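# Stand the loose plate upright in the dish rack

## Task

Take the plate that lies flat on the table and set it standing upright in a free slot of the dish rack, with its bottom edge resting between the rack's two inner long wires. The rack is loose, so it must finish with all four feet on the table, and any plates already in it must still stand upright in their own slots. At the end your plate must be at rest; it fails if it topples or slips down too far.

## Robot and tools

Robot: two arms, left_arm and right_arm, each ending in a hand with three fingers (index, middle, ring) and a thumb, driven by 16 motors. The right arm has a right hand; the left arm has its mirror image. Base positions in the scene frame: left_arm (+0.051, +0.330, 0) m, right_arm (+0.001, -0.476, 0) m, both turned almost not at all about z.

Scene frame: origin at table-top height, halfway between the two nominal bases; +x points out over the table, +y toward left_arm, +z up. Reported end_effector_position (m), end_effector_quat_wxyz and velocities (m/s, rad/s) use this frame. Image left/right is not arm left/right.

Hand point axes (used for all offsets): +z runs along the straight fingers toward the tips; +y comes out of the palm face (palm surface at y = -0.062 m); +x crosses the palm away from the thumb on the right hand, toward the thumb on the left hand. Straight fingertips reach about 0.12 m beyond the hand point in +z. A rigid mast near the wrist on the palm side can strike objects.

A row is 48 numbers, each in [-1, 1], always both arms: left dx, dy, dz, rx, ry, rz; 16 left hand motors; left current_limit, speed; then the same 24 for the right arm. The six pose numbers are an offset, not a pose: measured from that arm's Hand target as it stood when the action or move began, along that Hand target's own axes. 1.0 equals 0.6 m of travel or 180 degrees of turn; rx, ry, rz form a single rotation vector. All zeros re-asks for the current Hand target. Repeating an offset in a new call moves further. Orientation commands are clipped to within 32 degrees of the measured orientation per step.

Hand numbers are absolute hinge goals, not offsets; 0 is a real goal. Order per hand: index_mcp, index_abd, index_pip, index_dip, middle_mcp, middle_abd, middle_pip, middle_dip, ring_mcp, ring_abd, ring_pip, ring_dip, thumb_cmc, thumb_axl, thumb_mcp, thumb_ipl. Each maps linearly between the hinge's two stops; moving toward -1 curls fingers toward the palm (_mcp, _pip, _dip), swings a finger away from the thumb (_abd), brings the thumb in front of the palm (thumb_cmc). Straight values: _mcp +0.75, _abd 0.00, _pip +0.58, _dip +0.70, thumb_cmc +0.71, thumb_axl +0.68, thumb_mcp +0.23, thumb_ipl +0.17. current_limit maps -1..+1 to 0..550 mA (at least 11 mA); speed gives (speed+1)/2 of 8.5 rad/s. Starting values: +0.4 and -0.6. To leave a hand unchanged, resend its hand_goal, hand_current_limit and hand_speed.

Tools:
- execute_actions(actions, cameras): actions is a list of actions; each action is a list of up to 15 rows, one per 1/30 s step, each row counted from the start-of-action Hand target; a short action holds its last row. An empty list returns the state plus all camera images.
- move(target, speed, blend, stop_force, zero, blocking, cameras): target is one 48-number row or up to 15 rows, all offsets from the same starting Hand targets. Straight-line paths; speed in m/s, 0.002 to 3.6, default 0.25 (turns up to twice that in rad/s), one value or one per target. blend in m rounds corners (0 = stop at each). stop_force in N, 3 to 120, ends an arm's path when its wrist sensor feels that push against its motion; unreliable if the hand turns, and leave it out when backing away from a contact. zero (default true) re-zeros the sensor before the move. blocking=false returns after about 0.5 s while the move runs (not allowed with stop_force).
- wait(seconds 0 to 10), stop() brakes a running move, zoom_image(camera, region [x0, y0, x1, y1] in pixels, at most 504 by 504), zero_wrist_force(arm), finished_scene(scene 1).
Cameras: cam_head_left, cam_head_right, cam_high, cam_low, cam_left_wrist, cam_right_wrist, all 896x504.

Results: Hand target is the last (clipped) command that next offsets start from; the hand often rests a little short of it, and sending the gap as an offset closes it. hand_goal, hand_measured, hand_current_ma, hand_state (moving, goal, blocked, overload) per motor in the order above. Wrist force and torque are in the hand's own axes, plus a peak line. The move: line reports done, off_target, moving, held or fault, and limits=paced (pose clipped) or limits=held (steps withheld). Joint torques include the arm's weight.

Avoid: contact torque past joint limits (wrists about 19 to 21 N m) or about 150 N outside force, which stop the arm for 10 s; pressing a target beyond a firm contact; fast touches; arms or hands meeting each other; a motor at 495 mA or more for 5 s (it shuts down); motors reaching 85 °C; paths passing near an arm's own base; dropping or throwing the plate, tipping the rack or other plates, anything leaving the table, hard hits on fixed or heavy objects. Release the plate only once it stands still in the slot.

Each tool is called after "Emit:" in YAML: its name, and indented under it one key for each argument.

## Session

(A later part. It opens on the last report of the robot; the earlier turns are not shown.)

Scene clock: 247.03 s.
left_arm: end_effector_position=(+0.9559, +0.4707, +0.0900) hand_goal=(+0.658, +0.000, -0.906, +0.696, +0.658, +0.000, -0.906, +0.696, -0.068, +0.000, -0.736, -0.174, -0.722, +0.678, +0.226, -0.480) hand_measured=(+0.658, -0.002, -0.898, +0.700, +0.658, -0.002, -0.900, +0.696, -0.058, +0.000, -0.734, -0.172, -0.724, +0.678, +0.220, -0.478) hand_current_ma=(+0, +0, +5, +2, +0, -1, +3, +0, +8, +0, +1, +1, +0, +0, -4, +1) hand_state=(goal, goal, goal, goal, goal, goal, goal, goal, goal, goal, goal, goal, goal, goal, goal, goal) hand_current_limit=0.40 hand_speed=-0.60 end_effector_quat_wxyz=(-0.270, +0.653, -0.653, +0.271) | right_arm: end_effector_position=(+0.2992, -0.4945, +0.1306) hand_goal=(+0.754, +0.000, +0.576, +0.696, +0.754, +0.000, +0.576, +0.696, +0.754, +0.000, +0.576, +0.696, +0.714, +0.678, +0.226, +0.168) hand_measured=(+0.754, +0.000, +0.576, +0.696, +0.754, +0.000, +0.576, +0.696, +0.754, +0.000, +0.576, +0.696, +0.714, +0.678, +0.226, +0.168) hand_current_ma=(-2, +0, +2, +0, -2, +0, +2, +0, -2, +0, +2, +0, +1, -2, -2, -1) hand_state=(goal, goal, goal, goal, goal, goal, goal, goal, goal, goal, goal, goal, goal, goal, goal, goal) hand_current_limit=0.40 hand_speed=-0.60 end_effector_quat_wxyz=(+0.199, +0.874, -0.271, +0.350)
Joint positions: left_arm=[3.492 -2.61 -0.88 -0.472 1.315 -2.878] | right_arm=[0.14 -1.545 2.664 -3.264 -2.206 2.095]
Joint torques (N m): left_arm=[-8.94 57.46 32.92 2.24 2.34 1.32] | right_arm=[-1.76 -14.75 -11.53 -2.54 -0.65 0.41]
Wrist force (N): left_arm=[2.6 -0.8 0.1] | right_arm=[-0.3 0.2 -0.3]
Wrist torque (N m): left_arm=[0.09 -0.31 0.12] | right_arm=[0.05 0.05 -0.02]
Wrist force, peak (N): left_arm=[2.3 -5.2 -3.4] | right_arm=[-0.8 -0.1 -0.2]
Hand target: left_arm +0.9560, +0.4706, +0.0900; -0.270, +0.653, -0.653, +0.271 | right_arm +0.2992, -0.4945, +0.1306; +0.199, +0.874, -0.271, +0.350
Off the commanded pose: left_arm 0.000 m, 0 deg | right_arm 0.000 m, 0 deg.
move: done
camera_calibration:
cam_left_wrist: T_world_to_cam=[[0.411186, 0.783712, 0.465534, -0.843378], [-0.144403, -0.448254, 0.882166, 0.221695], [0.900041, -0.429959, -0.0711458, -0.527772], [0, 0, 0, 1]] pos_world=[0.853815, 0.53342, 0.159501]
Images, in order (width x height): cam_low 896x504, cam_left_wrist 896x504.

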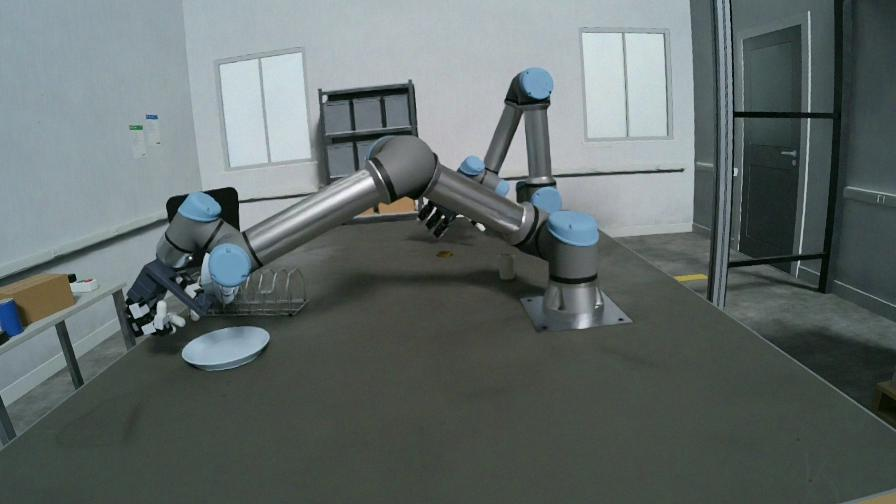

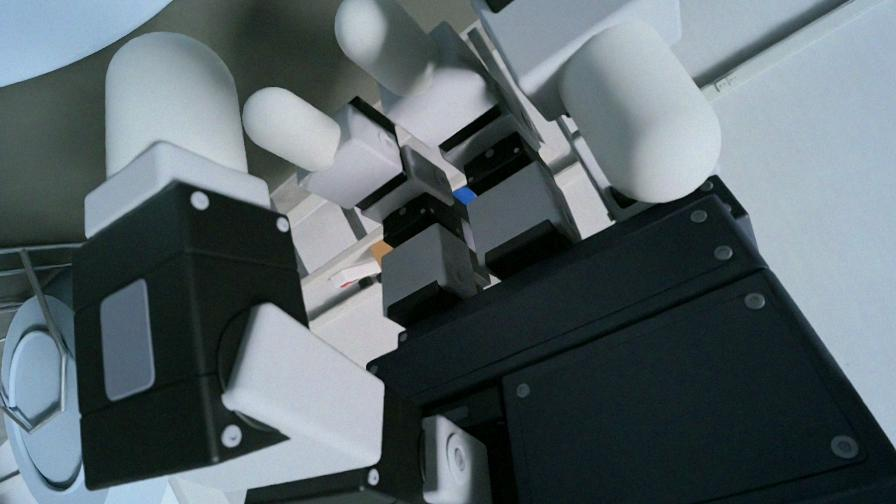

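Emit:
move:
  target: [0,0.053,0.053,0,0,0,0.658,0,-0.907,0.696,0.658,0,-0.907,0.696,-0.068,0,-0.737,-0.174,-0.723,0.677,0.225,-0.481,0.4,-0.6,0,0,0,0,0,0,0.754,0,0.576,0.696,0.754,0,0.576,0.696,0.754,0,0.576,0.696,0.714,0.678,0.226,0.168,0.4,-0.6]
  speed: 0.1

Emit:
move:
  target: [0,0.034,0.034,0,0,0,0.658,0,-0.907,0.696,0.658,0,-0.907,0.696,-0.068,0,-0.737,-0.174,-0.723,0.677,0.225,-0.481,0.4,-0.6,0,0,0,0,0,0,0.754,0,0.576,0.696,0.754,0,0.576,0.696,0.754,0,0.576,0.696,0.714,0.678,0.226,0.168,0.4,-0.6]
  speed: 0.012
  stop_force: 3
  cameras: ["cam_low","cam_left_wrist","cam_high"]

Emit:
zoom_image:
  camera: "cam_low"
  region: [100, 280, 240, 390]

Scene clock: 252.70 s.
left_arm: end_effector_position=(+0.9560, +0.4706, +0.0450) hand_goal=(+0.658, +0.000, -0.906, +0.696, +0.658, +0.000, -0.906, +0.696, -0.068, +0.000, -0.736, -0.174, -0.722, +0.678, +0.226, -0.480) hand_measured=(+0.656, -0.002, -0.898, +0.700, +0.656, -0.002, -0.900, +0.696, -0.058, +0.000, -0.734, -0.172, -0.724, +0.678, +0.220, -0.478) hand_current_ma=(+0, +0, +4, +2, +0, -1, +3, +0, +7, +0, +1, +1, +0, +0, -4, +1) hand_state=(goal, goal, goal, goal, goal, goal, goal, goal, goal, goal, goal, goal, goal, goal, goal, goal) hand_current_limit=0.40 hand_speed=-0.60 end_effector_quat_wxyz=(-0.270, +0.653, -0.653, +0.271) | right_arm: end_effector_position=(+0.2992, -0.4945, +0.1306) hand_goal=(+0.754, +0.000, +0.576, +0.696, +0.754, +0.000, +0.576, +0.696, +0.754, +0.000, +0.576, +0.696, +0.714, +0.678, +0.226, +0.168) hand_measured=(+0.754, +0.000, +0.576, +0.696, +0.754, +0.000, +0.576, +0.696, +0.754, +0.000, +0.576, +0.696, +0.714, +0.678, +0.226, +0.168) hand_current_ma=(-2, +0, +2, +0, -2, +0, +2, +0, -2, +0, +2, +0, +1, -2, -2, -1) hand_state=(goal, goal, goal, goal, goal, goal, goal, goal, goal, goal, goal, goal, goal, goal, goal, goal) hand_current_limit=0.40 hand_speed=-0.60 end_effector_quat_wxyz=(+0.199, +0.874, -0.271, +0.350)
Joint positions: left_arm=[3.491 -2.661 -0.901 -0.4 1.315 -2.878] | right_arm=[0.14 -1.545 2.664 -3.264 -2.206 2.095]
Joint torques (N m): left_arm=[-12.16 70.43 33.9 0.19 2.33 -1.29] | right_arm=[-1.4 -14.32 -10.76 -2.38 -0.65 0.13]
Wrist force (N): left_arm=[2.6 -0.9 0.2] | right_arm=[-0.3 0.1 -0.2]
Wrist torque (N m): left_arm=[0.08 -0.31 0.12] | right_arm=[0.03 0.05 -0.02]
Wrist force, peak (N): left_arm=[2.2 -2.1 -0.8] | right_arm=[-0.5 -0.4 -0.3]
Hand target: left_arm +0.9560, +0.4706, +0.0450; -0.270, +0.653, -0.653, +0.271 | right_arm +0.2992, -0.4945, +0.1306; +0.199, +0.874, -0.271, +0.350
Off the commanded pose: left_arm 0.000 m, 0 deg | right_arm 0.000 m, 0 deg.
move: done

Scene clock: 255.70 s.
left_arm: end_effector_position=(+0.9560, +0.4706, +0.0214) hand_goal=(+0.658, +0.000, -0.906, +0.696, +0.658, +0.000, -0.906, +0.696, -0.068, +0.000, -0.736, -0.174, -0.722, +0.678, +0.226, -0.480) hand_measured=(+0.662, -0.002, -0.910, +0.694, +0.660, -0.002, -0.908, +0.694, -0.058, +0.000, -0.734, -0.172, -0.724, +0.678, +0.220, -0.478) hand_current_ma=(+2, +0, -2, -1, +0, -1, -1, +0, +7, +0, +1, +1, +0, +0, -4, +1) hand_state=(goal, goal, goal, goal, goal, goal, goal, goal, goal, goal, goal, goal, goal, goal, goal, goal) hand_current_limit=0.40 hand_speed=-0.60 end_effector_quat_wxyz=(-0.270, +0.653, -0.653, +0.271) | right_arm: end_effector_position=(+0.2992, -0.4945, +0.1306) hand_goal=(+0.754, +0.000, +0.576, +0.696, +0.754, +0.000, +0.576, +0.696, +0.754, +0.000, +0.576, +0.696, +0.714, +0.678, +0.226, +0.168) hand_measured=(+0.754, +0.000, +0.576, +0.696, +0.754, +0.000, +0.576, +0.696, +0.754, +0.000, +0.576, +0.696, +0.714, +0.678, +0.226, +0.168) hand_current_ma=(-2, +0, +2, +0, -2, +0, +2, +0, -2, +0, +2, +0, +1, -2, -2, -1) hand_state=(goal, goal, goal, goal, goal, goal, goal, goal, goal, goal, goal, goal, goal, goal, goal, goal) hand_current_limit=0.40 hand_speed=-0.60 end_effector_quat_wxyz=(+0.199, +0.874, -0.271, +0.350)
Joint positions: left_arm=[3.491 -2.691 -0.905 -0.365 1.315 -2.878] | right_arm=[0.14 -1.545 2.664 -3.264 -2.206 2.095]
Joint torques (N m): left_arm=[-10.52 71.58 14.58 -0.14 2.26 -1.34] | right_arm=[-1.88 -14.54 -12.41 -2.51 -0.41 0.26]
Wrist force (N): left_arm=[2.6 -2.1 0.3] | right_arm=[-0.3 0.1 -0.2]
Wrist torque (N m): left_arm=[0.07 -0.30 0.11] | right_arm=[0.03 0.06 -0.02]
Wrist force, peak (N): left_arm=[2.4 -6.2 -0.6] | right_arm=[-0.7 -0.2 -0.4]
Hand target: left_arm +0.9560, +0.4706, +0.0214; -0.270, +0.653, -0.653, +0.271 (not the last commanded pose) | right_arm +0.2992, -0.4945, +0.1306; +0.199, +0.874, -0.271, +0.350
Off the commanded pose: left_arm 0.005 m, 0 deg | right_arm 0.000 m, 0 deg.
move: contact (left_arm)
camera_calibration:
cam_left_wrist: T_world_to_cam=[[0.411179, 0.783587, 0.46575, -0.811227], [-0.144622, -0.448391, 0.88206, 0.282494], [0.900009, -0.430042, -0.0710455, -0.532773], [0, 0, 0, 1]] pos_world=[0.853915, 0.53322, 0.0908005]
Images, in order (width x height): cam_high 896x504, cam_low 896x504, cam_left_wrist 896x504.

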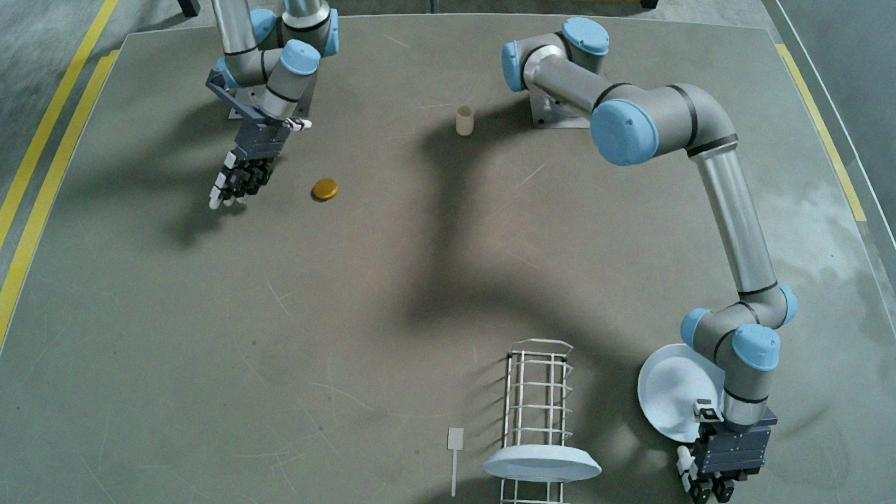

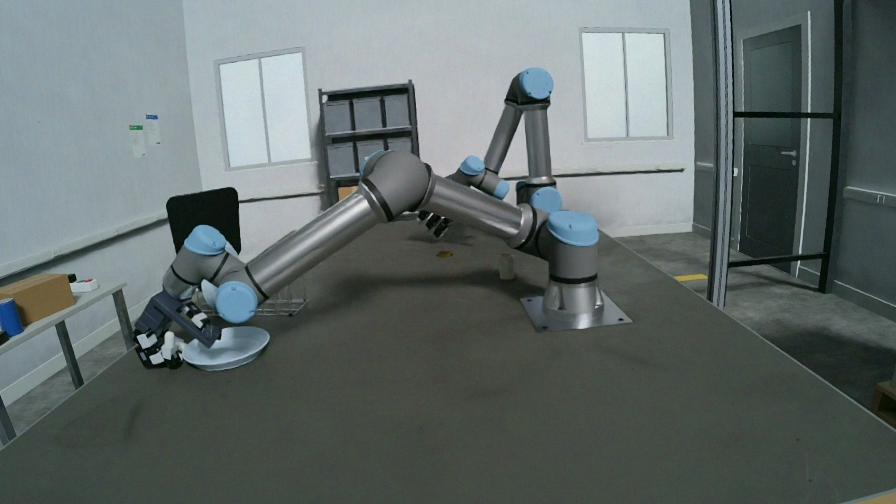

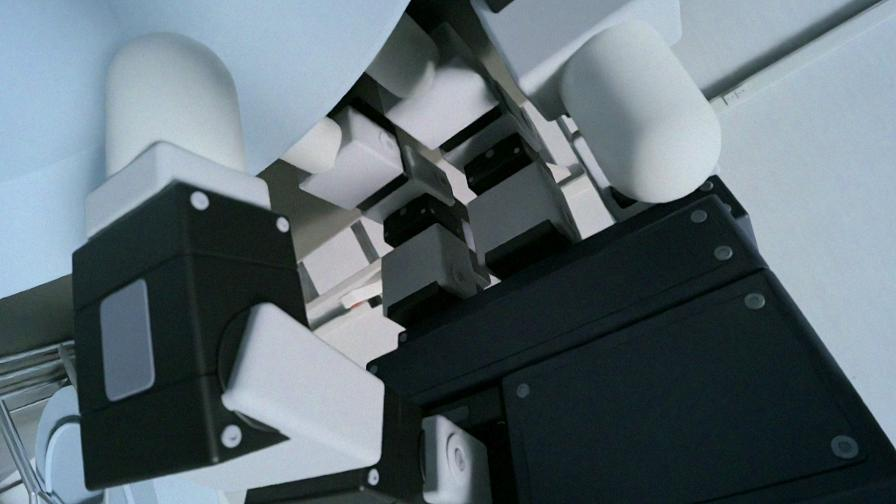

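Scaled by 3.600 from the camera's 896x504 image, which has a finer 1280x720 frame.

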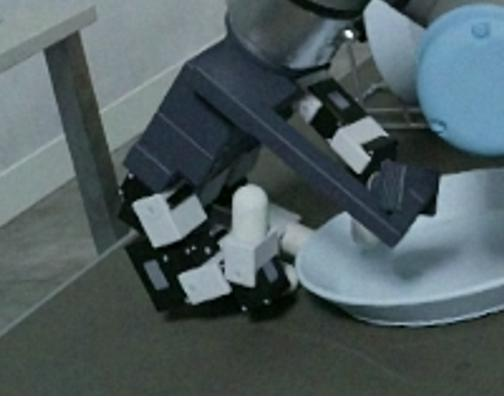

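Emit:
move:
  target: [0,0.024,-0.0278,0,0,0,0.658,0,-0.907,0.696,0.658,0,-0.907,0.696,-0.068,0,-0.737,-0.174,-0.723,0.677,0.225,-0.481,0.4,-0.6,0,0,0,0,0,0,0.754,0,0.576,0.696,0.754,0,0.576,0.696,0.754,0,0.576,0.696,0.714,0.678,0.226,0.168,0.4,-0.6]
  speed: 0.03
  cameras: ["cam_low","cam_left_wrist","cam_high"]

Emit:
zoom_image:
  camera: "cam_low"
  region: [100, 280, 240, 390]

Emit:
zoom_image:
  camera: "cam_high"
  region: [620, 320, 840, 504]

Scene clock: 260.97 s.
left_arm: end_effector_position=(+0.9340, +0.4707, +0.0231) hand_goal=(+0.658, +0.000, -0.906, +0.696, +0.658, +0.000, -0.906, +0.696, -0.068, +0.000, -0.736, -0.174, -0.722, +0.678, +0.226, -0.480) hand_measured=(+0.658, -0.002, -0.906, +0.694, +0.658, -0.002, -0.906, +0.694, -0.054, -0.002, -0.730, -0.172, -0.724, +0.678, +0.220, -0.478) hand_current_ma=(+0, +0, +0, -1, +0, -1, +0, +0, +14, +0, +3, +1, +0, +0, -4, +1) hand_state=(goal, goal, goal, goal, goal, goal, goal, goal, goal, goal, goal, goal, goal, goal, goal, goal) hand_current_limit=0.40 hand_speed=-0.60 end_effector_quat_wxyz=(-0.271, +0.653, -0.653, +0.271) | right_arm: end_effector_position=(+0.2992, -0.4945, +0.1306) hand_goal=(+0.754, +0.000, +0.576, +0.696, +0.754, +0.000, +0.576, +0.696, +0.754, +0.000, +0.576, +0.696, +0.714, +0.678, +0.226, +0.168) hand_measured=(+0.754, +0.000, +0.576, +0.696, +0.754, +0.000, +0.576, +0.696, +0.754, +0.000, +0.576, +0.696, +0.714, +0.678, +0.226, +0.168) hand_current_ma=(-2, +0, +2, +0, -2, +0, +2, +0, -2, +0, +2, +0, +1, -2, -2, -1) hand_state=(goal, goal, goal, goal, goal, goal, goal, goal, goal, goal, goal, goal, goal, goal, goal, goal) hand_current_limit=0.40 hand_speed=-0.60 end_effector_quat_wxyz=(+0.199, +0.874, -0.271, +0.350)
Joint positions: left_arm=[3.501 -2.632 -1.021 -0.309 1.308 -2.87] | right_arm=[0.14 -1.545 2.664 -3.264 -2.206 2.095]
Joint torques (N m): left_arm=[-0.39 54.53 32.55 0.06 -1.05 -0.94] | right_arm=[-1.98 -15.23 -11.71 -2.52 -0.42 0.29]
Wrist force (N): left_arm=[2.3 -0.8 0.6] | right_arm=[-0.5 -0.2 -0.4]
Wrist torque (N m): left_arm=[0.06 -0.28 0.08] | right_arm=[0.01 0.08 -0.05]
Wrist force, peak (N): left_arm=[2.7 -2.2 0.6] | right_arm=[-0.7 0.4 -0.1]
Hand target: left_arm +0.9340, +0.4706, +0.0230; -0.270, +0.653, -0.653, +0.271 | right_arm +0.2992, -0.4945, +0.1306; +0.199, +0.874, -0.271, +0.350
Off the commanded pose: left_arm 0.000 m, 0 deg | right_arm 0.000 m, 0 deg.
move: done
camera_calibration:
cam_left_wrist: T_world_to_cam=[[0.411065, 0.783534, 0.465939, -0.803023], [-0.144864, -0.448479, 0.881976, 0.278159], [0.900022, -0.430047, -0.0708482, -0.512792], [0, 0, 0, 1]] pos_world=[0.831914, 0.533419, 0.0925003]
Images, in order (width x height): cam_high 896x504, cam_low 896x504, cam_left_wrist 896x504.

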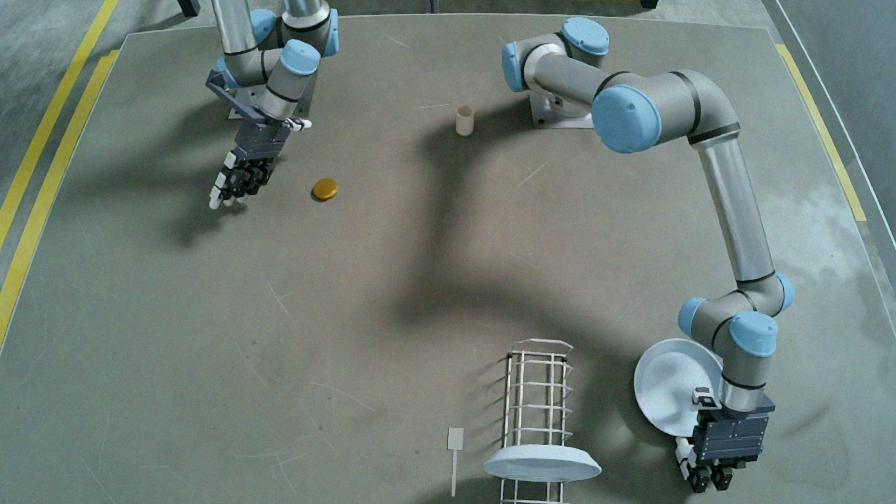

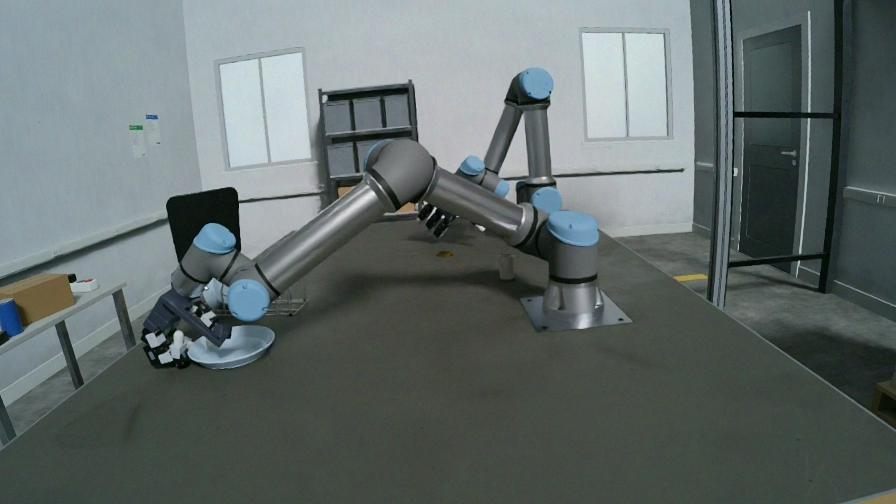

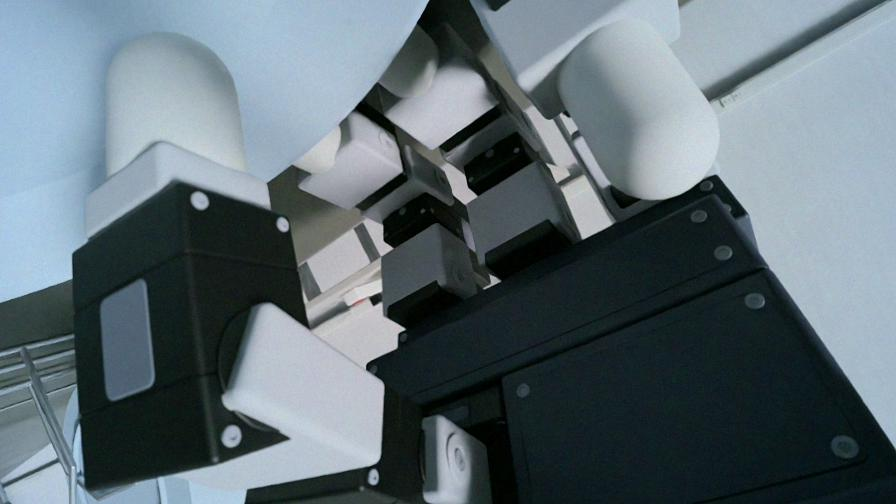

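Scaled by 3.600 from the camera's 896x504 image, which has a finer 1280x720 frame.

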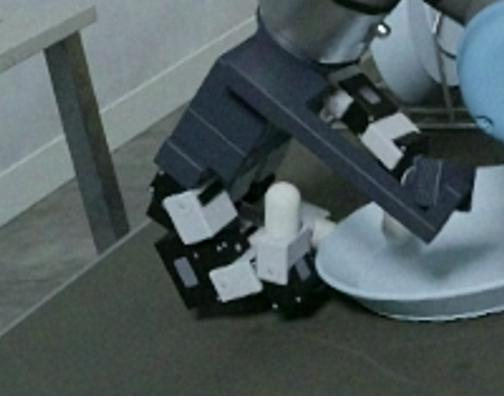

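Scaled by 2.291 from the camera's 896x504 image, which has a finer 1280x720 frame.

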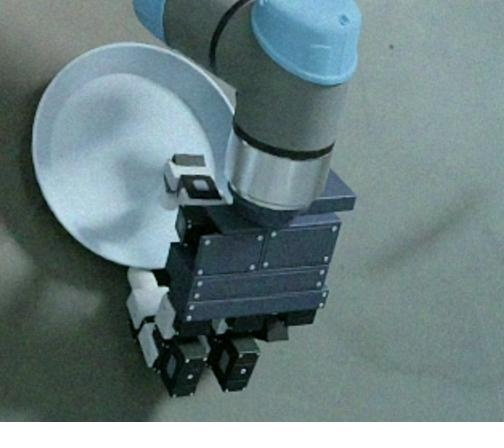

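Emit:
move:
  target:
    - [0.0118,-0.0071,0.0071,0,0,0,0.658,0,-0.907,0.696,0.658,0,-0.907,0.696,-0.068,0,-0.737,-0.174,-0.723,0.677,0.163,-0.703,0.4,-0.6,0,0,0,0,0,0,0.754,0,0.576,0.696,0.754,0,0.576,0.696,0.754,0,0.576,0.696,0.714,0.678,0.226,0.168,0.4,-0.6]
    - [0.0118,0.0012,-0.0012,0,0,0,0.658,0,-0.907,0.696,0.658,0,-0.907,0.696,-0.068,0,-0.737,-0.174,-0.723,0.677,0.163,-0.703,0.4,-0.6,0,0,0,0,0,0,0.754,0,0.576,0.696,0.754,0,0.576,0.696,0.754,0,0.576,0.696,0.714,0.678,0.226,0.168,0.4,-0.6]
  speed: 0.03
  cameras: ["cam_low","cam_left_wrist","cam_high"]

Emit:
zoom_image:
  camera: "cam_high"
  region: [620, 320, 780, 480]

Emit:
zoom_image:
  camera: "cam_low"
  region: [140, 300, 280, 390]

Scene clock: 315.97 s.
left_arm: end_effector_position=(+0.9330, +0.4635, +0.0231) hand_goal=(+0.658, +0.000, -0.906, +0.696, +0.658, +0.000, -0.906, +0.696, -0.068, +0.000, -0.736, -0.174, -0.722, +0.678, +0.164, -0.702) hand_measured=(+0.656, -0.002, -0.906, +0.694, +0.658, -0.002, -0.906, +0.694, -0.058, -0.002, -0.730, -0.172, -0.724, +0.678, +0.164, -0.698) hand_current_ma=(+0, +0, +0, -1, +0, -1, +0, +0, +9, +0, +3, +1, +0, +0, +0, +2) hand_state=(goal, goal, goal, goal, goal, goal, goal, goal, goal, goal, goal, goal, goal, goal, goal, goal) hand_current_limit=0.40 hand_speed=-0.60 end_effector_quat_wxyz=(-0.270, +0.653, -0.653, +0.271) | right_arm: end_effector_position=(+0.2992, -0.4945, +0.1306) hand_goal=(+0.754, +0.000, +0.576, +0.696, +0.754, +0.000, +0.576, +0.696, +0.754, +0.000, +0.576, +0.696, +0.714, +0.678, +0.226, +0.168) hand_measured=(+0.754, +0.000, +0.576, +0.696, +0.754, +0.000, +0.576, +0.696, +0.754, +0.000, +0.576, +0.696, +0.714, +0.678, +0.226, +0.168) hand_current_ma=(-2, +0, +2, +0, -2, +0, +2, +0, -2, +0, +2, +0, +1, -2, -2, -1) hand_state=(goal, goal, goal, goal, goal, goal, goal, goal, goal, goal, goal, goal, goal, goal, goal, goal) hand_current_limit=0.40 hand_speed=-0.60 end_effector_quat_wxyz=(+0.199, +0.874, -0.271, +0.350)
Joint positions: left_arm=[3.493 -2.627 -1.033 -0.301 1.314 -2.876] | right_arm=[0.14 -1.545 2.664 -3.264 -2.206 2.095]
Joint torques (N m): left_arm=[5.55 53.86 32.62 0.19 -1.29 -0.64] | right_arm=[-3.15 -14.34 -12.08 -2.54 -0.38 0.16]
Wrist force (N): left_arm=[2.2 -0.9 0.5] | right_arm=[-0.2 0.0 0.0]
Wrist torque (N m): left_arm=[0.05 -0.26 0.06] | right_arm=[0.01 0.03 -0.01]
Wrist force, peak (N): left_arm=[2.3 -1.7 0.9] | right_arm=[-0.6 -0.1 -0.4]
Hand target: left_arm +0.9330, +0.4635, +0.0230; -0.270, +0.653, -0.653, +0.271 | right_arm +0.2992, -0.4945, +0.1306; +0.199, +0.874, -0.271, +0.350
Off the commanded pose: left_arm 0.000 m, 0 deg | right_arm 0.000 m, 0 deg.
move: done
camera_calibration:
cam_left_wrist: T_world_to_cam=[[0.411172, 0.783483, 0.465932, -0.797032], [-0.144918, -0.448454, 0.881979, 0.274816], [0.899965, -0.430167, -0.0708513, -0.514878], [0, 0, 0, 1]] pos_world=[0.830915, 0.52622, 0.0925003]
Images, in order (width x height): cam_high 896x504, cam_low 896x504, cam_left_wrist 896x504.

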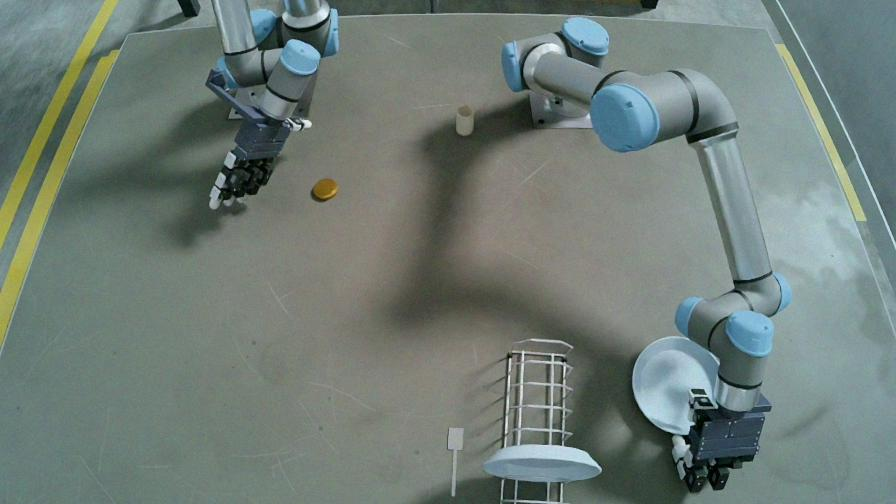

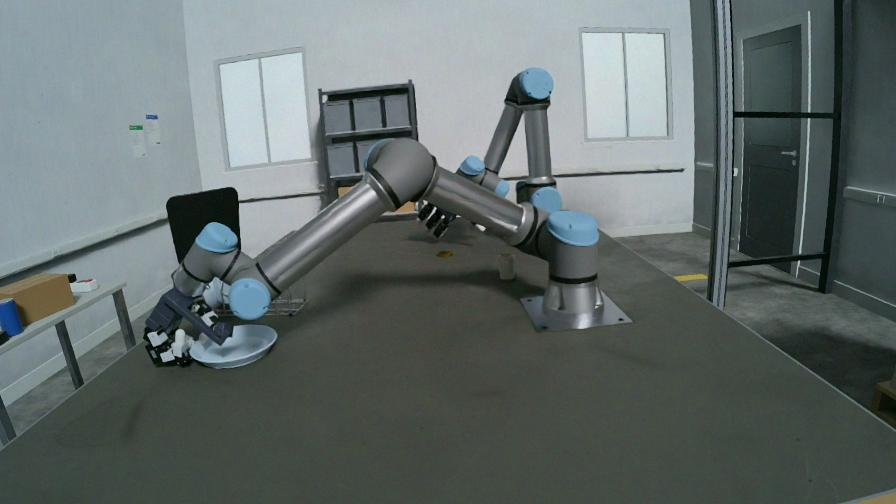

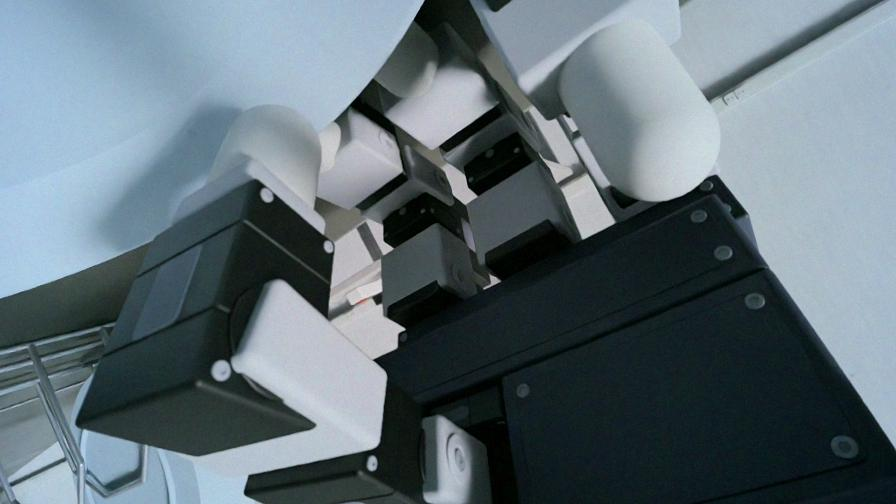

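Scaled by 3.150 from the camera's 896x504 image, which has a finer 1280x720 frame.

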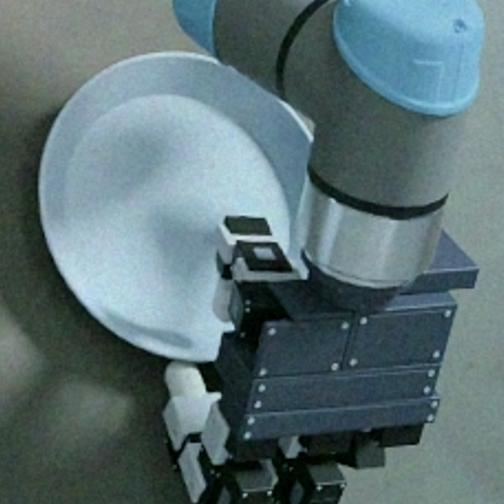

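Scaled by 3.600 from the camera's 896x504 image, which has a finer 1280x720 frame.

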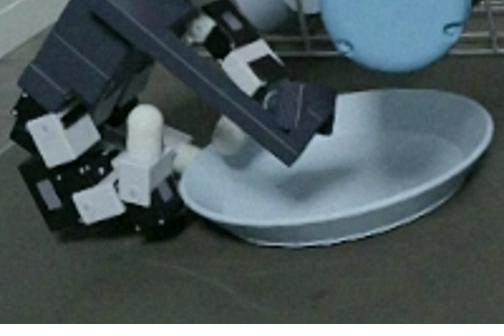

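Emit:
move:
  target: [0,0.0059,-0.0059,0,0,0,0.658,0,-0.907,0.696,0.658,0,-0.907,0.696,-0.068,0,-0.737,-0.174,-0.723,0.677,0.163,-0.703,0.4,-0.6,0,0,0,0,0,0,0.754,0,0.576,0.696,0.754,0,0.576,0.696,0.754,0,0.576,0.696,0.714,0.678,0.226,0.168,0.4,-0.6]
  speed: 0.03

Emit:
move:
  target: [0,0,0,0,0,0,0.658,0,-0.907,0.696,0.658,0,-0.907,0.696,-0.068,0,-0.737,-0.174,-0.723,0.677,-0.2,-0.26,0.4,-0.8,0,0,0,0,0,0,0.754,0,0.576,0.696,0.754,0,0.576,0.696,0.754,0,0.576,0.696,0.714,0.678,0.226,0.168,0.4,-0.6]
  speed: 0.03
  cameras: ["cam_low","cam_left_wrist","cam_high"]

Emit:
zoom_image:
  camera: "cam_high"
  region: [620, 320, 780, 480]

Emit:
zoom_image:
  camera: "cam_low"
  region: [140, 300, 280, 390]

Scene clock: 326.90 s.
left_arm: end_effector_position=(+0.9280, +0.4635, +0.0230) hand_goal=(+0.658, +0.000, -0.906, +0.696, +0.658, +0.000, -0.906, +0.696, -0.068, +0.000, -0.736, -0.174, -0.722, +0.678, +0.164, -0.702) hand_measured=(+0.656, -0.002, -0.906, +0.694, +0.658, -0.002, -0.906, +0.694, -0.058, -0.002, -0.730, -0.172, -0.724, +0.678, +0.164, -0.698) hand_current_ma=(+0, +0, +0, -1, +0, -1, +0, +0, +9, +0, +3, +1, +0, +0, +0, +2) hand_state=(goal, goal, goal, goal, goal, goal, goal, goal, goal, goal, goal, goal, goal, goal, goal, goal) hand_current_limit=0.40 hand_speed=-0.60 end_effector_quat_wxyz=(-0.270, +0.653, -0.653, +0.271) | right_arm: end_effector_position=(+0.2992, -0.4945, +0.1306) hand_goal=(+0.754, +0.000, +0.576, +0.696, +0.754, +0.000, +0.576, +0.696, +0.754, +0.000, +0.576, +0.696, +0.714, +0.678, +0.226, +0.168) hand_measured=(+0.754, +0.000, +0.576, +0.696, +0.754, +0.000, +0.576, +0.696, +0.754, +0.000, +0.576, +0.696, +0.714, +0.678, +0.226, +0.168) hand_current_ma=(-2, +0, +2, +0, -2, +0, +2, +0, -2, +0, +2, +0, +1, -2, -2, -1) hand_state=(goal, goal, goal, goal, goal, goal, goal, goal, goal, goal, goal, goal, goal, goal, goal, goal) hand_current_limit=0.40 hand_speed=-0.60 end_effector_quat_wxyz=(+0.199, +0.874, -0.271, +0.350)
Joint positions: left_arm=[3.496 -2.615 -1.058 -0.289 1.312 -2.875] | right_arm=[0.14 -1.545 2.664 -3.264 -2.206 2.095]
Joint torques (N m): left_arm=[9.47 53.66 32 2.41 -2.29 0.67] | right_arm=[-2.67 -14.48 -11.44 -2.42 -0.31 0.22]
Wrist force (N): left_arm=[2.0 -1.3 0.8] | right_arm=[-0.5 -0.3 -0.3]
Wrist torque (N m): left_arm=[0.04 -0.25 0.11] | right_arm=[-0.02 0.08 -0.05]
Wrist force, peak (N): left_arm=[2.1 -1.4 1.2] | right_arm=[-0.7 0.0 0.2]
Hand target: left_arm +0.9280, +0.4635, +0.0230; -0.270, +0.653, -0.653, +0.271 | right_arm +0.2992, -0.4945, +0.1306; +0.199, +0.874, -0.271, +0.350
Off the commanded pose: left_arm 0.000 m, 0 deg | right_arm 0.000 m, 0 deg.
move: done

Scene clock: 328.00 s.
left_arm: end_effector_position=(+0.9280, +0.4635, +0.0230) hand_goal=(+0.658, +0.000, -0.906, +0.696, +0.658, +0.000, -0.906, +0.696, -0.068, +0.000, -0.736, -0.174, -0.722, +0.678, -0.200, -0.260) hand_measured=(+0.662, -0.002, -0.896, +0.700, +0.658, -0.002, -0.906, +0.694, -0.046, -0.004, -0.726, -0.172, -0.726, +0.674, -0.204, -0.300) hand_current_ma=(+2, +0, +8, +2, +0, -1, +0, +0, +28, -1, +6, +1, -1, -3, -3, -95) hand_state=(goal, goal, goal, goal, goal, goal, goal, goal, blocked, goal, goal, goal, goal, goal, goal, blocked) hand_current_limit=0.40 hand_speed=-0.80 end_effector_quat_wxyz=(-0.270, +0.653, -0.653, +0.271) | right_arm: end_effector_position=(+0.2992, -0.4945, +0.1306) hand_goal=(+0.754, +0.000, +0.576, +0.696, +0.754, +0.000, +0.576, +0.696, +0.754, +0.000, +0.576, +0.696, +0.714, +0.678, +0.226, +0.168) hand_measured=(+0.754, +0.000, +0.576, +0.696, +0.754, +0.000, +0.576, +0.696, +0.754, +0.000, +0.576, +0.696, +0.714, +0.678, +0.226, +0.168) hand_current_ma=(-2, +0, +2, +0, -2, +0, +2, +0, -2, +0, +2, +0, +1, -2, -2, -1) hand_state=(goal, goal, goal, goal, goal, goal, goal, goal, goal, goal, goal, goal, goal, goal, goal, goal) hand_current_limit=0.40 hand_speed=-0.60 end_effector_quat_wxyz=(+0.199, +0.874, -0.271, +0.350)
Joint positions: left_arm=[3.496 -2.615 -1.057 -0.289 1.312 -2.875] | right_arm=[0.14 -1.545 2.664 -3.264 -2.206 2.095]
Joint torques (N m): left_arm=[-1.15 53.17 28.2 0.62 0.55 -1.49] | right_arm=[-2.18 -14.43 -12.62 -2.27 -0.36 0.44]
Wrist force (N): left_arm=[0.8 -3.9 -3.1] | right_arm=[-0.2 0.3 -0.1]
Wrist torque (N m): left_arm=[0.07 -0.21 0.08] | right_arm=[0.05 0.03 -0.01]
Wrist force, peak (N): left_arm=[1.0 -4.3 -3.0] | right_arm=[-0.5 0.6 -0.3]
Hand target: left_arm +0.9280, +0.4635, +0.0230; -0.270, +0.653, -0.653, +0.271 | right_arm +0.2992, -0.4945, +0.1306; +0.199, +0.874, -0.271, +0.350
Off the commanded pose: left_arm 0.000 m, 0 deg | right_arm 0.000 m, 0 deg.
move: done
camera_calibration:
cam_left_wrist: T_world_to_cam=[[0.411137, 0.783607, 0.465754, -0.79495], [-0.144701, -0.448354, 0.882066, 0.273941], [0.900015, -0.430045, -0.070946, -0.510482], [0, 0, 0, 1]] pos_world=[0.825915, 0.52622, 0.0924003]
Images, in order (width x height): cam_high 896x504, cam_low 896x504, cam_left_wrist 896x504.

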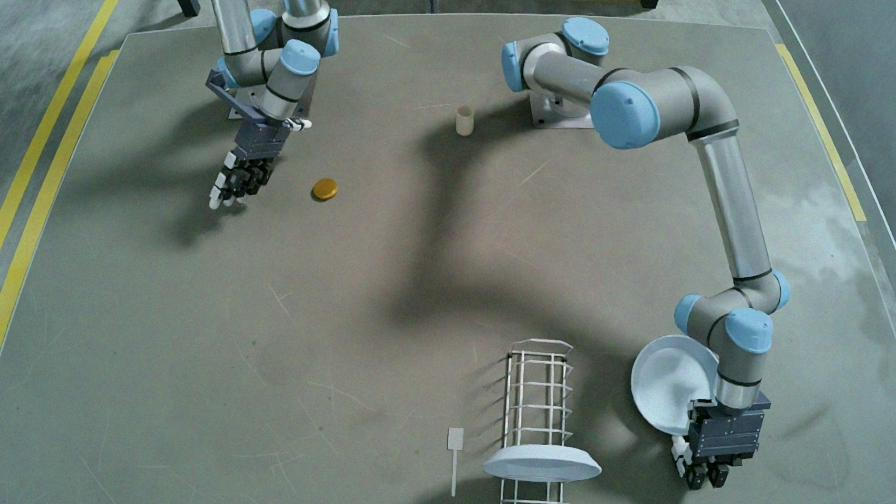

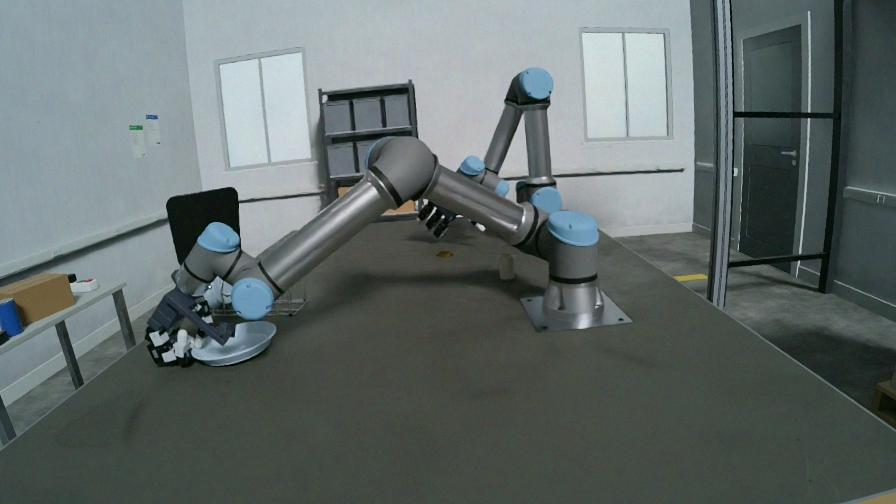

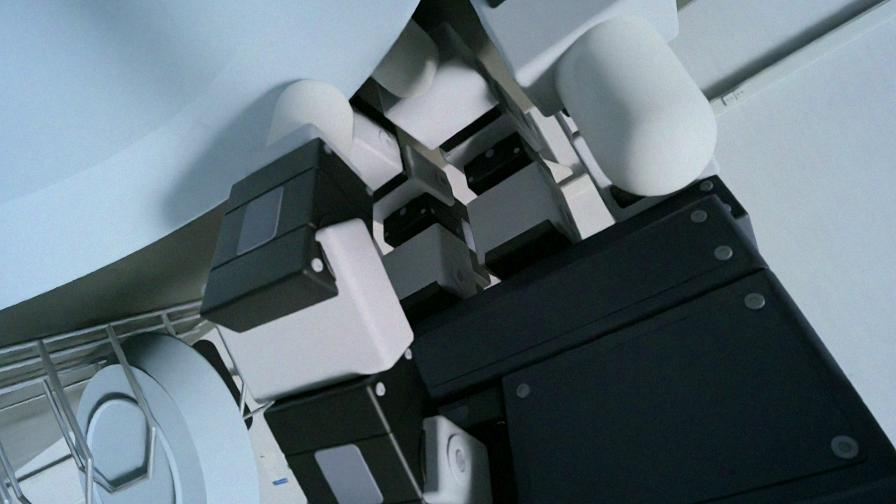

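Scaled by 3.150 from the camera's 896x504 image, which has a finer 1280x720 frame.

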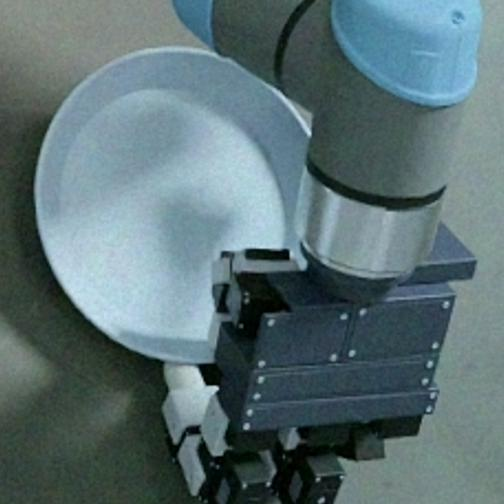

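Scaled by 3.600 from the camera's 896x504 image, which has a finer 1280x720 frame.

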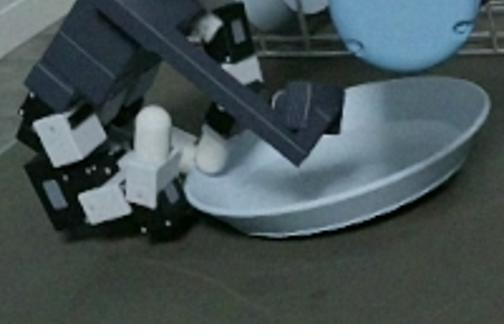

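Emit:
move:
  target: [0,0,0,0,0,0,0.658,0,-0.907,0.696,0.658,0,-0.907,0.696,-0.068,0,-0.737,-0.174,-0.723,0.677,0.163,-0.703,0.4,-0.8,0,0,0,0,0,0,0.754,0,0.576,0.696,0.754,0,0.576,0.696,0.754,0,0.576,0.696,0.714,0.678,0.226,0.168,0.4,-0.6]
  speed: 0.03
  cameras: ["cam_low","cam_left_wrist","cam_high","cam_head_left"]

Emit:
zoom_image:
  camera: "cam_high"
  region: [620, 320, 780, 480]

Emit:
zoom_image:
  camera: "cam_low"
  region: [140, 300, 280, 390]

Emit:
zoom_image:
  camera: "cam_head_left"
  region: [270, 60, 430, 200]

Scene clock: 345.60 s.
left_arm: end_effector_position=(+0.9280, +0.4635, +0.0229) hand_goal=(+0.658, +0.000, -0.906, +0.696, +0.658, +0.000, -0.906, +0.696, -0.068, +0.000, -0.736, -0.174, -0.722, +0.678, +0.164, -0.702) hand_measured=(+0.658, -0.002, -0.898, +0.700, +0.656, -0.002, -0.906, +0.694, -0.058, -0.002, -0.728, -0.172, -0.724, +0.676, +0.160, -0.698) hand_current_ma=(+0, +0, +5, +2, +0, -1, +0, +0, +8, -1, +5, +1, -1, -1, -3, +2) hand_state=(goal, goal, goal, goal, goal, goal, goal, goal, goal, goal, goal, goal, goal, goal, goal, goal) hand_current_limit=0.40 hand_speed=-0.80 end_effector_quat_wxyz=(-0.270, +0.653, -0.653, +0.271) | right_arm: end_effector_position=(+0.2992, -0.4945, +0.1306) hand_goal=(+0.754, +0.000, +0.576, +0.696, +0.754, +0.000, +0.576, +0.696, +0.754, +0.000, +0.576, +0.696, +0.714, +0.678, +0.226, +0.168) hand_measured=(+0.754, +0.000, +0.576, +0.696, +0.754, +0.000, +0.576, +0.696, +0.754, +0.000, +0.576, +0.696, +0.714, +0.678, +0.226, +0.168) hand_current_ma=(-2, +0, +2, +0, -2, +0, +2, +0, -2, +0, +2, +0, +1, -2, -2, -1) hand_state=(goal, goal, goal, goal, goal, goal, goal, goal, goal, goal, goal, goal, goal, goal, goal, goal) hand_current_limit=0.40 hand_speed=-0.60 end_effector_quat_wxyz=(+0.199, +0.874, -0.271, +0.350)
Joint positions: left_arm=[3.496 -2.615 -1.057 -0.289 1.312 -2.875] | right_arm=[0.14 -1.545 2.664 -3.264 -2.206 2.095]
Joint torques (N m): left_arm=[-10.7 68.57 18.97 0.55 2.28 -1.4] | right_arm=[-2.76 -14.79 -13.35 -2.31 -0.31 0.63]
Wrist force (N): left_arm=[2.4 -0.8 0.3] | right_arm=[-0.3 0.0 -0.2]
Wrist torque (N m): left_arm=[0.07 -0.28 0.07] | right_arm=[0.02 0.05 -0.03]
Wrist force, peak (N): left_arm=[2.9 -4.4 -4.8] | right_arm=[-0.7 0.1 -0.4]
Hand target: left_arm +0.9280, +0.4635, +0.0230; -0.270, +0.653, -0.653, +0.271 | right_arm +0.2992, -0.4945, +0.1306; +0.199, +0.874, -0.271, +0.350
Off the commanded pose: left_arm 0.000 m, 0 deg | right_arm 0.000 m, 0 deg.
move: done
camera_calibration:
cam_left_wrist: T_world_to_cam=[[0.411185, 0.783605, 0.465714, -0.794985], [-0.144606, -0.44836, 0.882079, 0.273863], [0.900009, -0.430043, -0.0710452, -0.51047], [0, 0, 0, 1]] pos_world=[0.825915, 0.52622, 0.0924005]
Images, in order (width x height): cam_head_left 896x504, cam_high 896x504, cam_low 896x504, cam_left_wrist 896x504.

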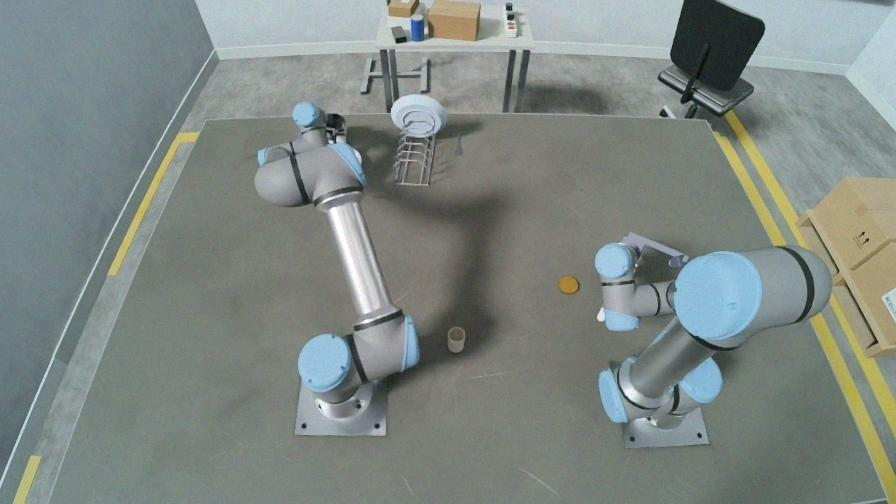

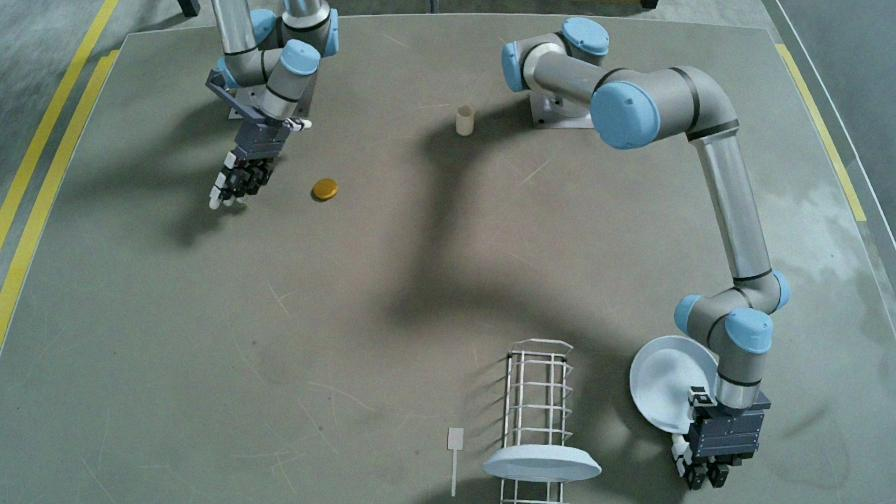

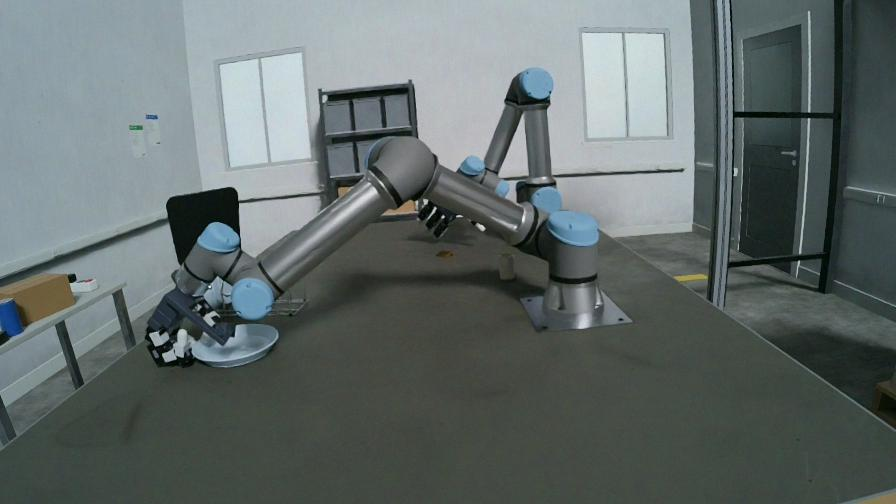

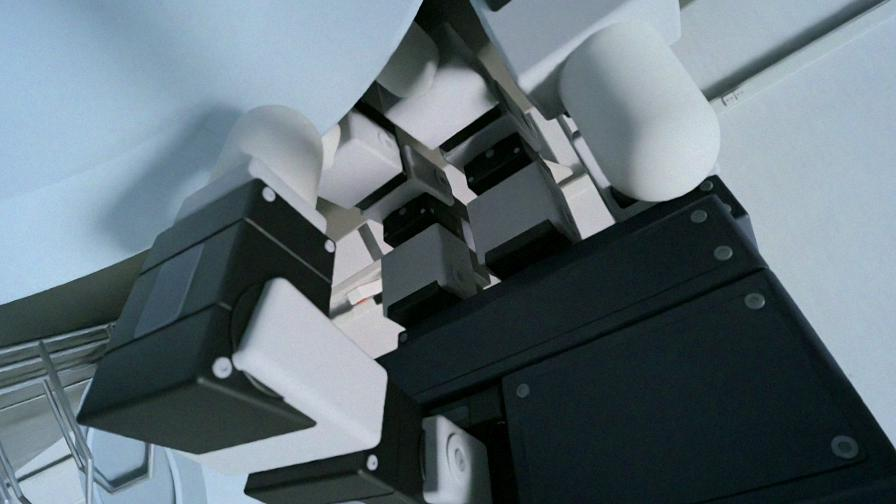

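Scaled by 3.150 from the camera's 896x504 image, which has a finer 1280x720 frame.

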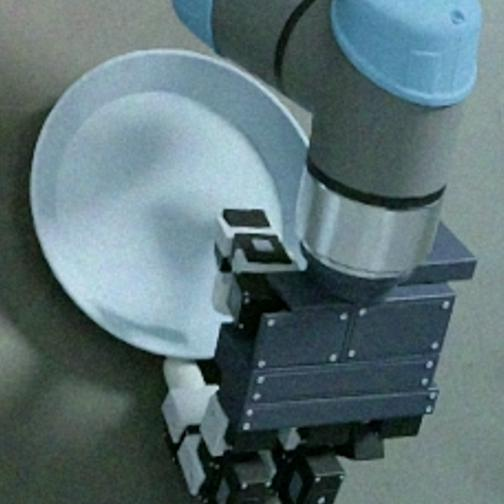

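Scaled by 3.600 from the camera's 896x504 image, which has a finer 1280x720 frame.

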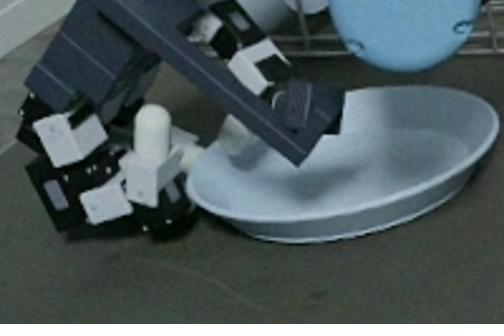

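Scaled by 3.150 from the camera's 896x504 image, which has a finer 1280x720 frame.

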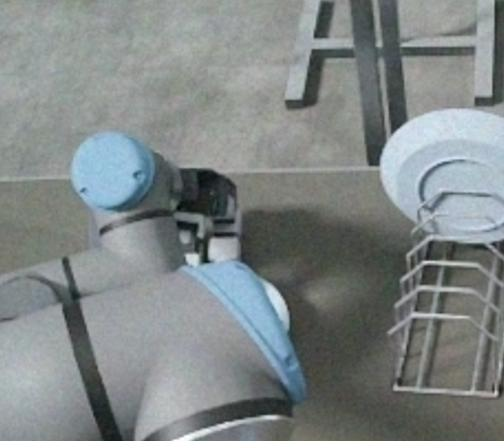

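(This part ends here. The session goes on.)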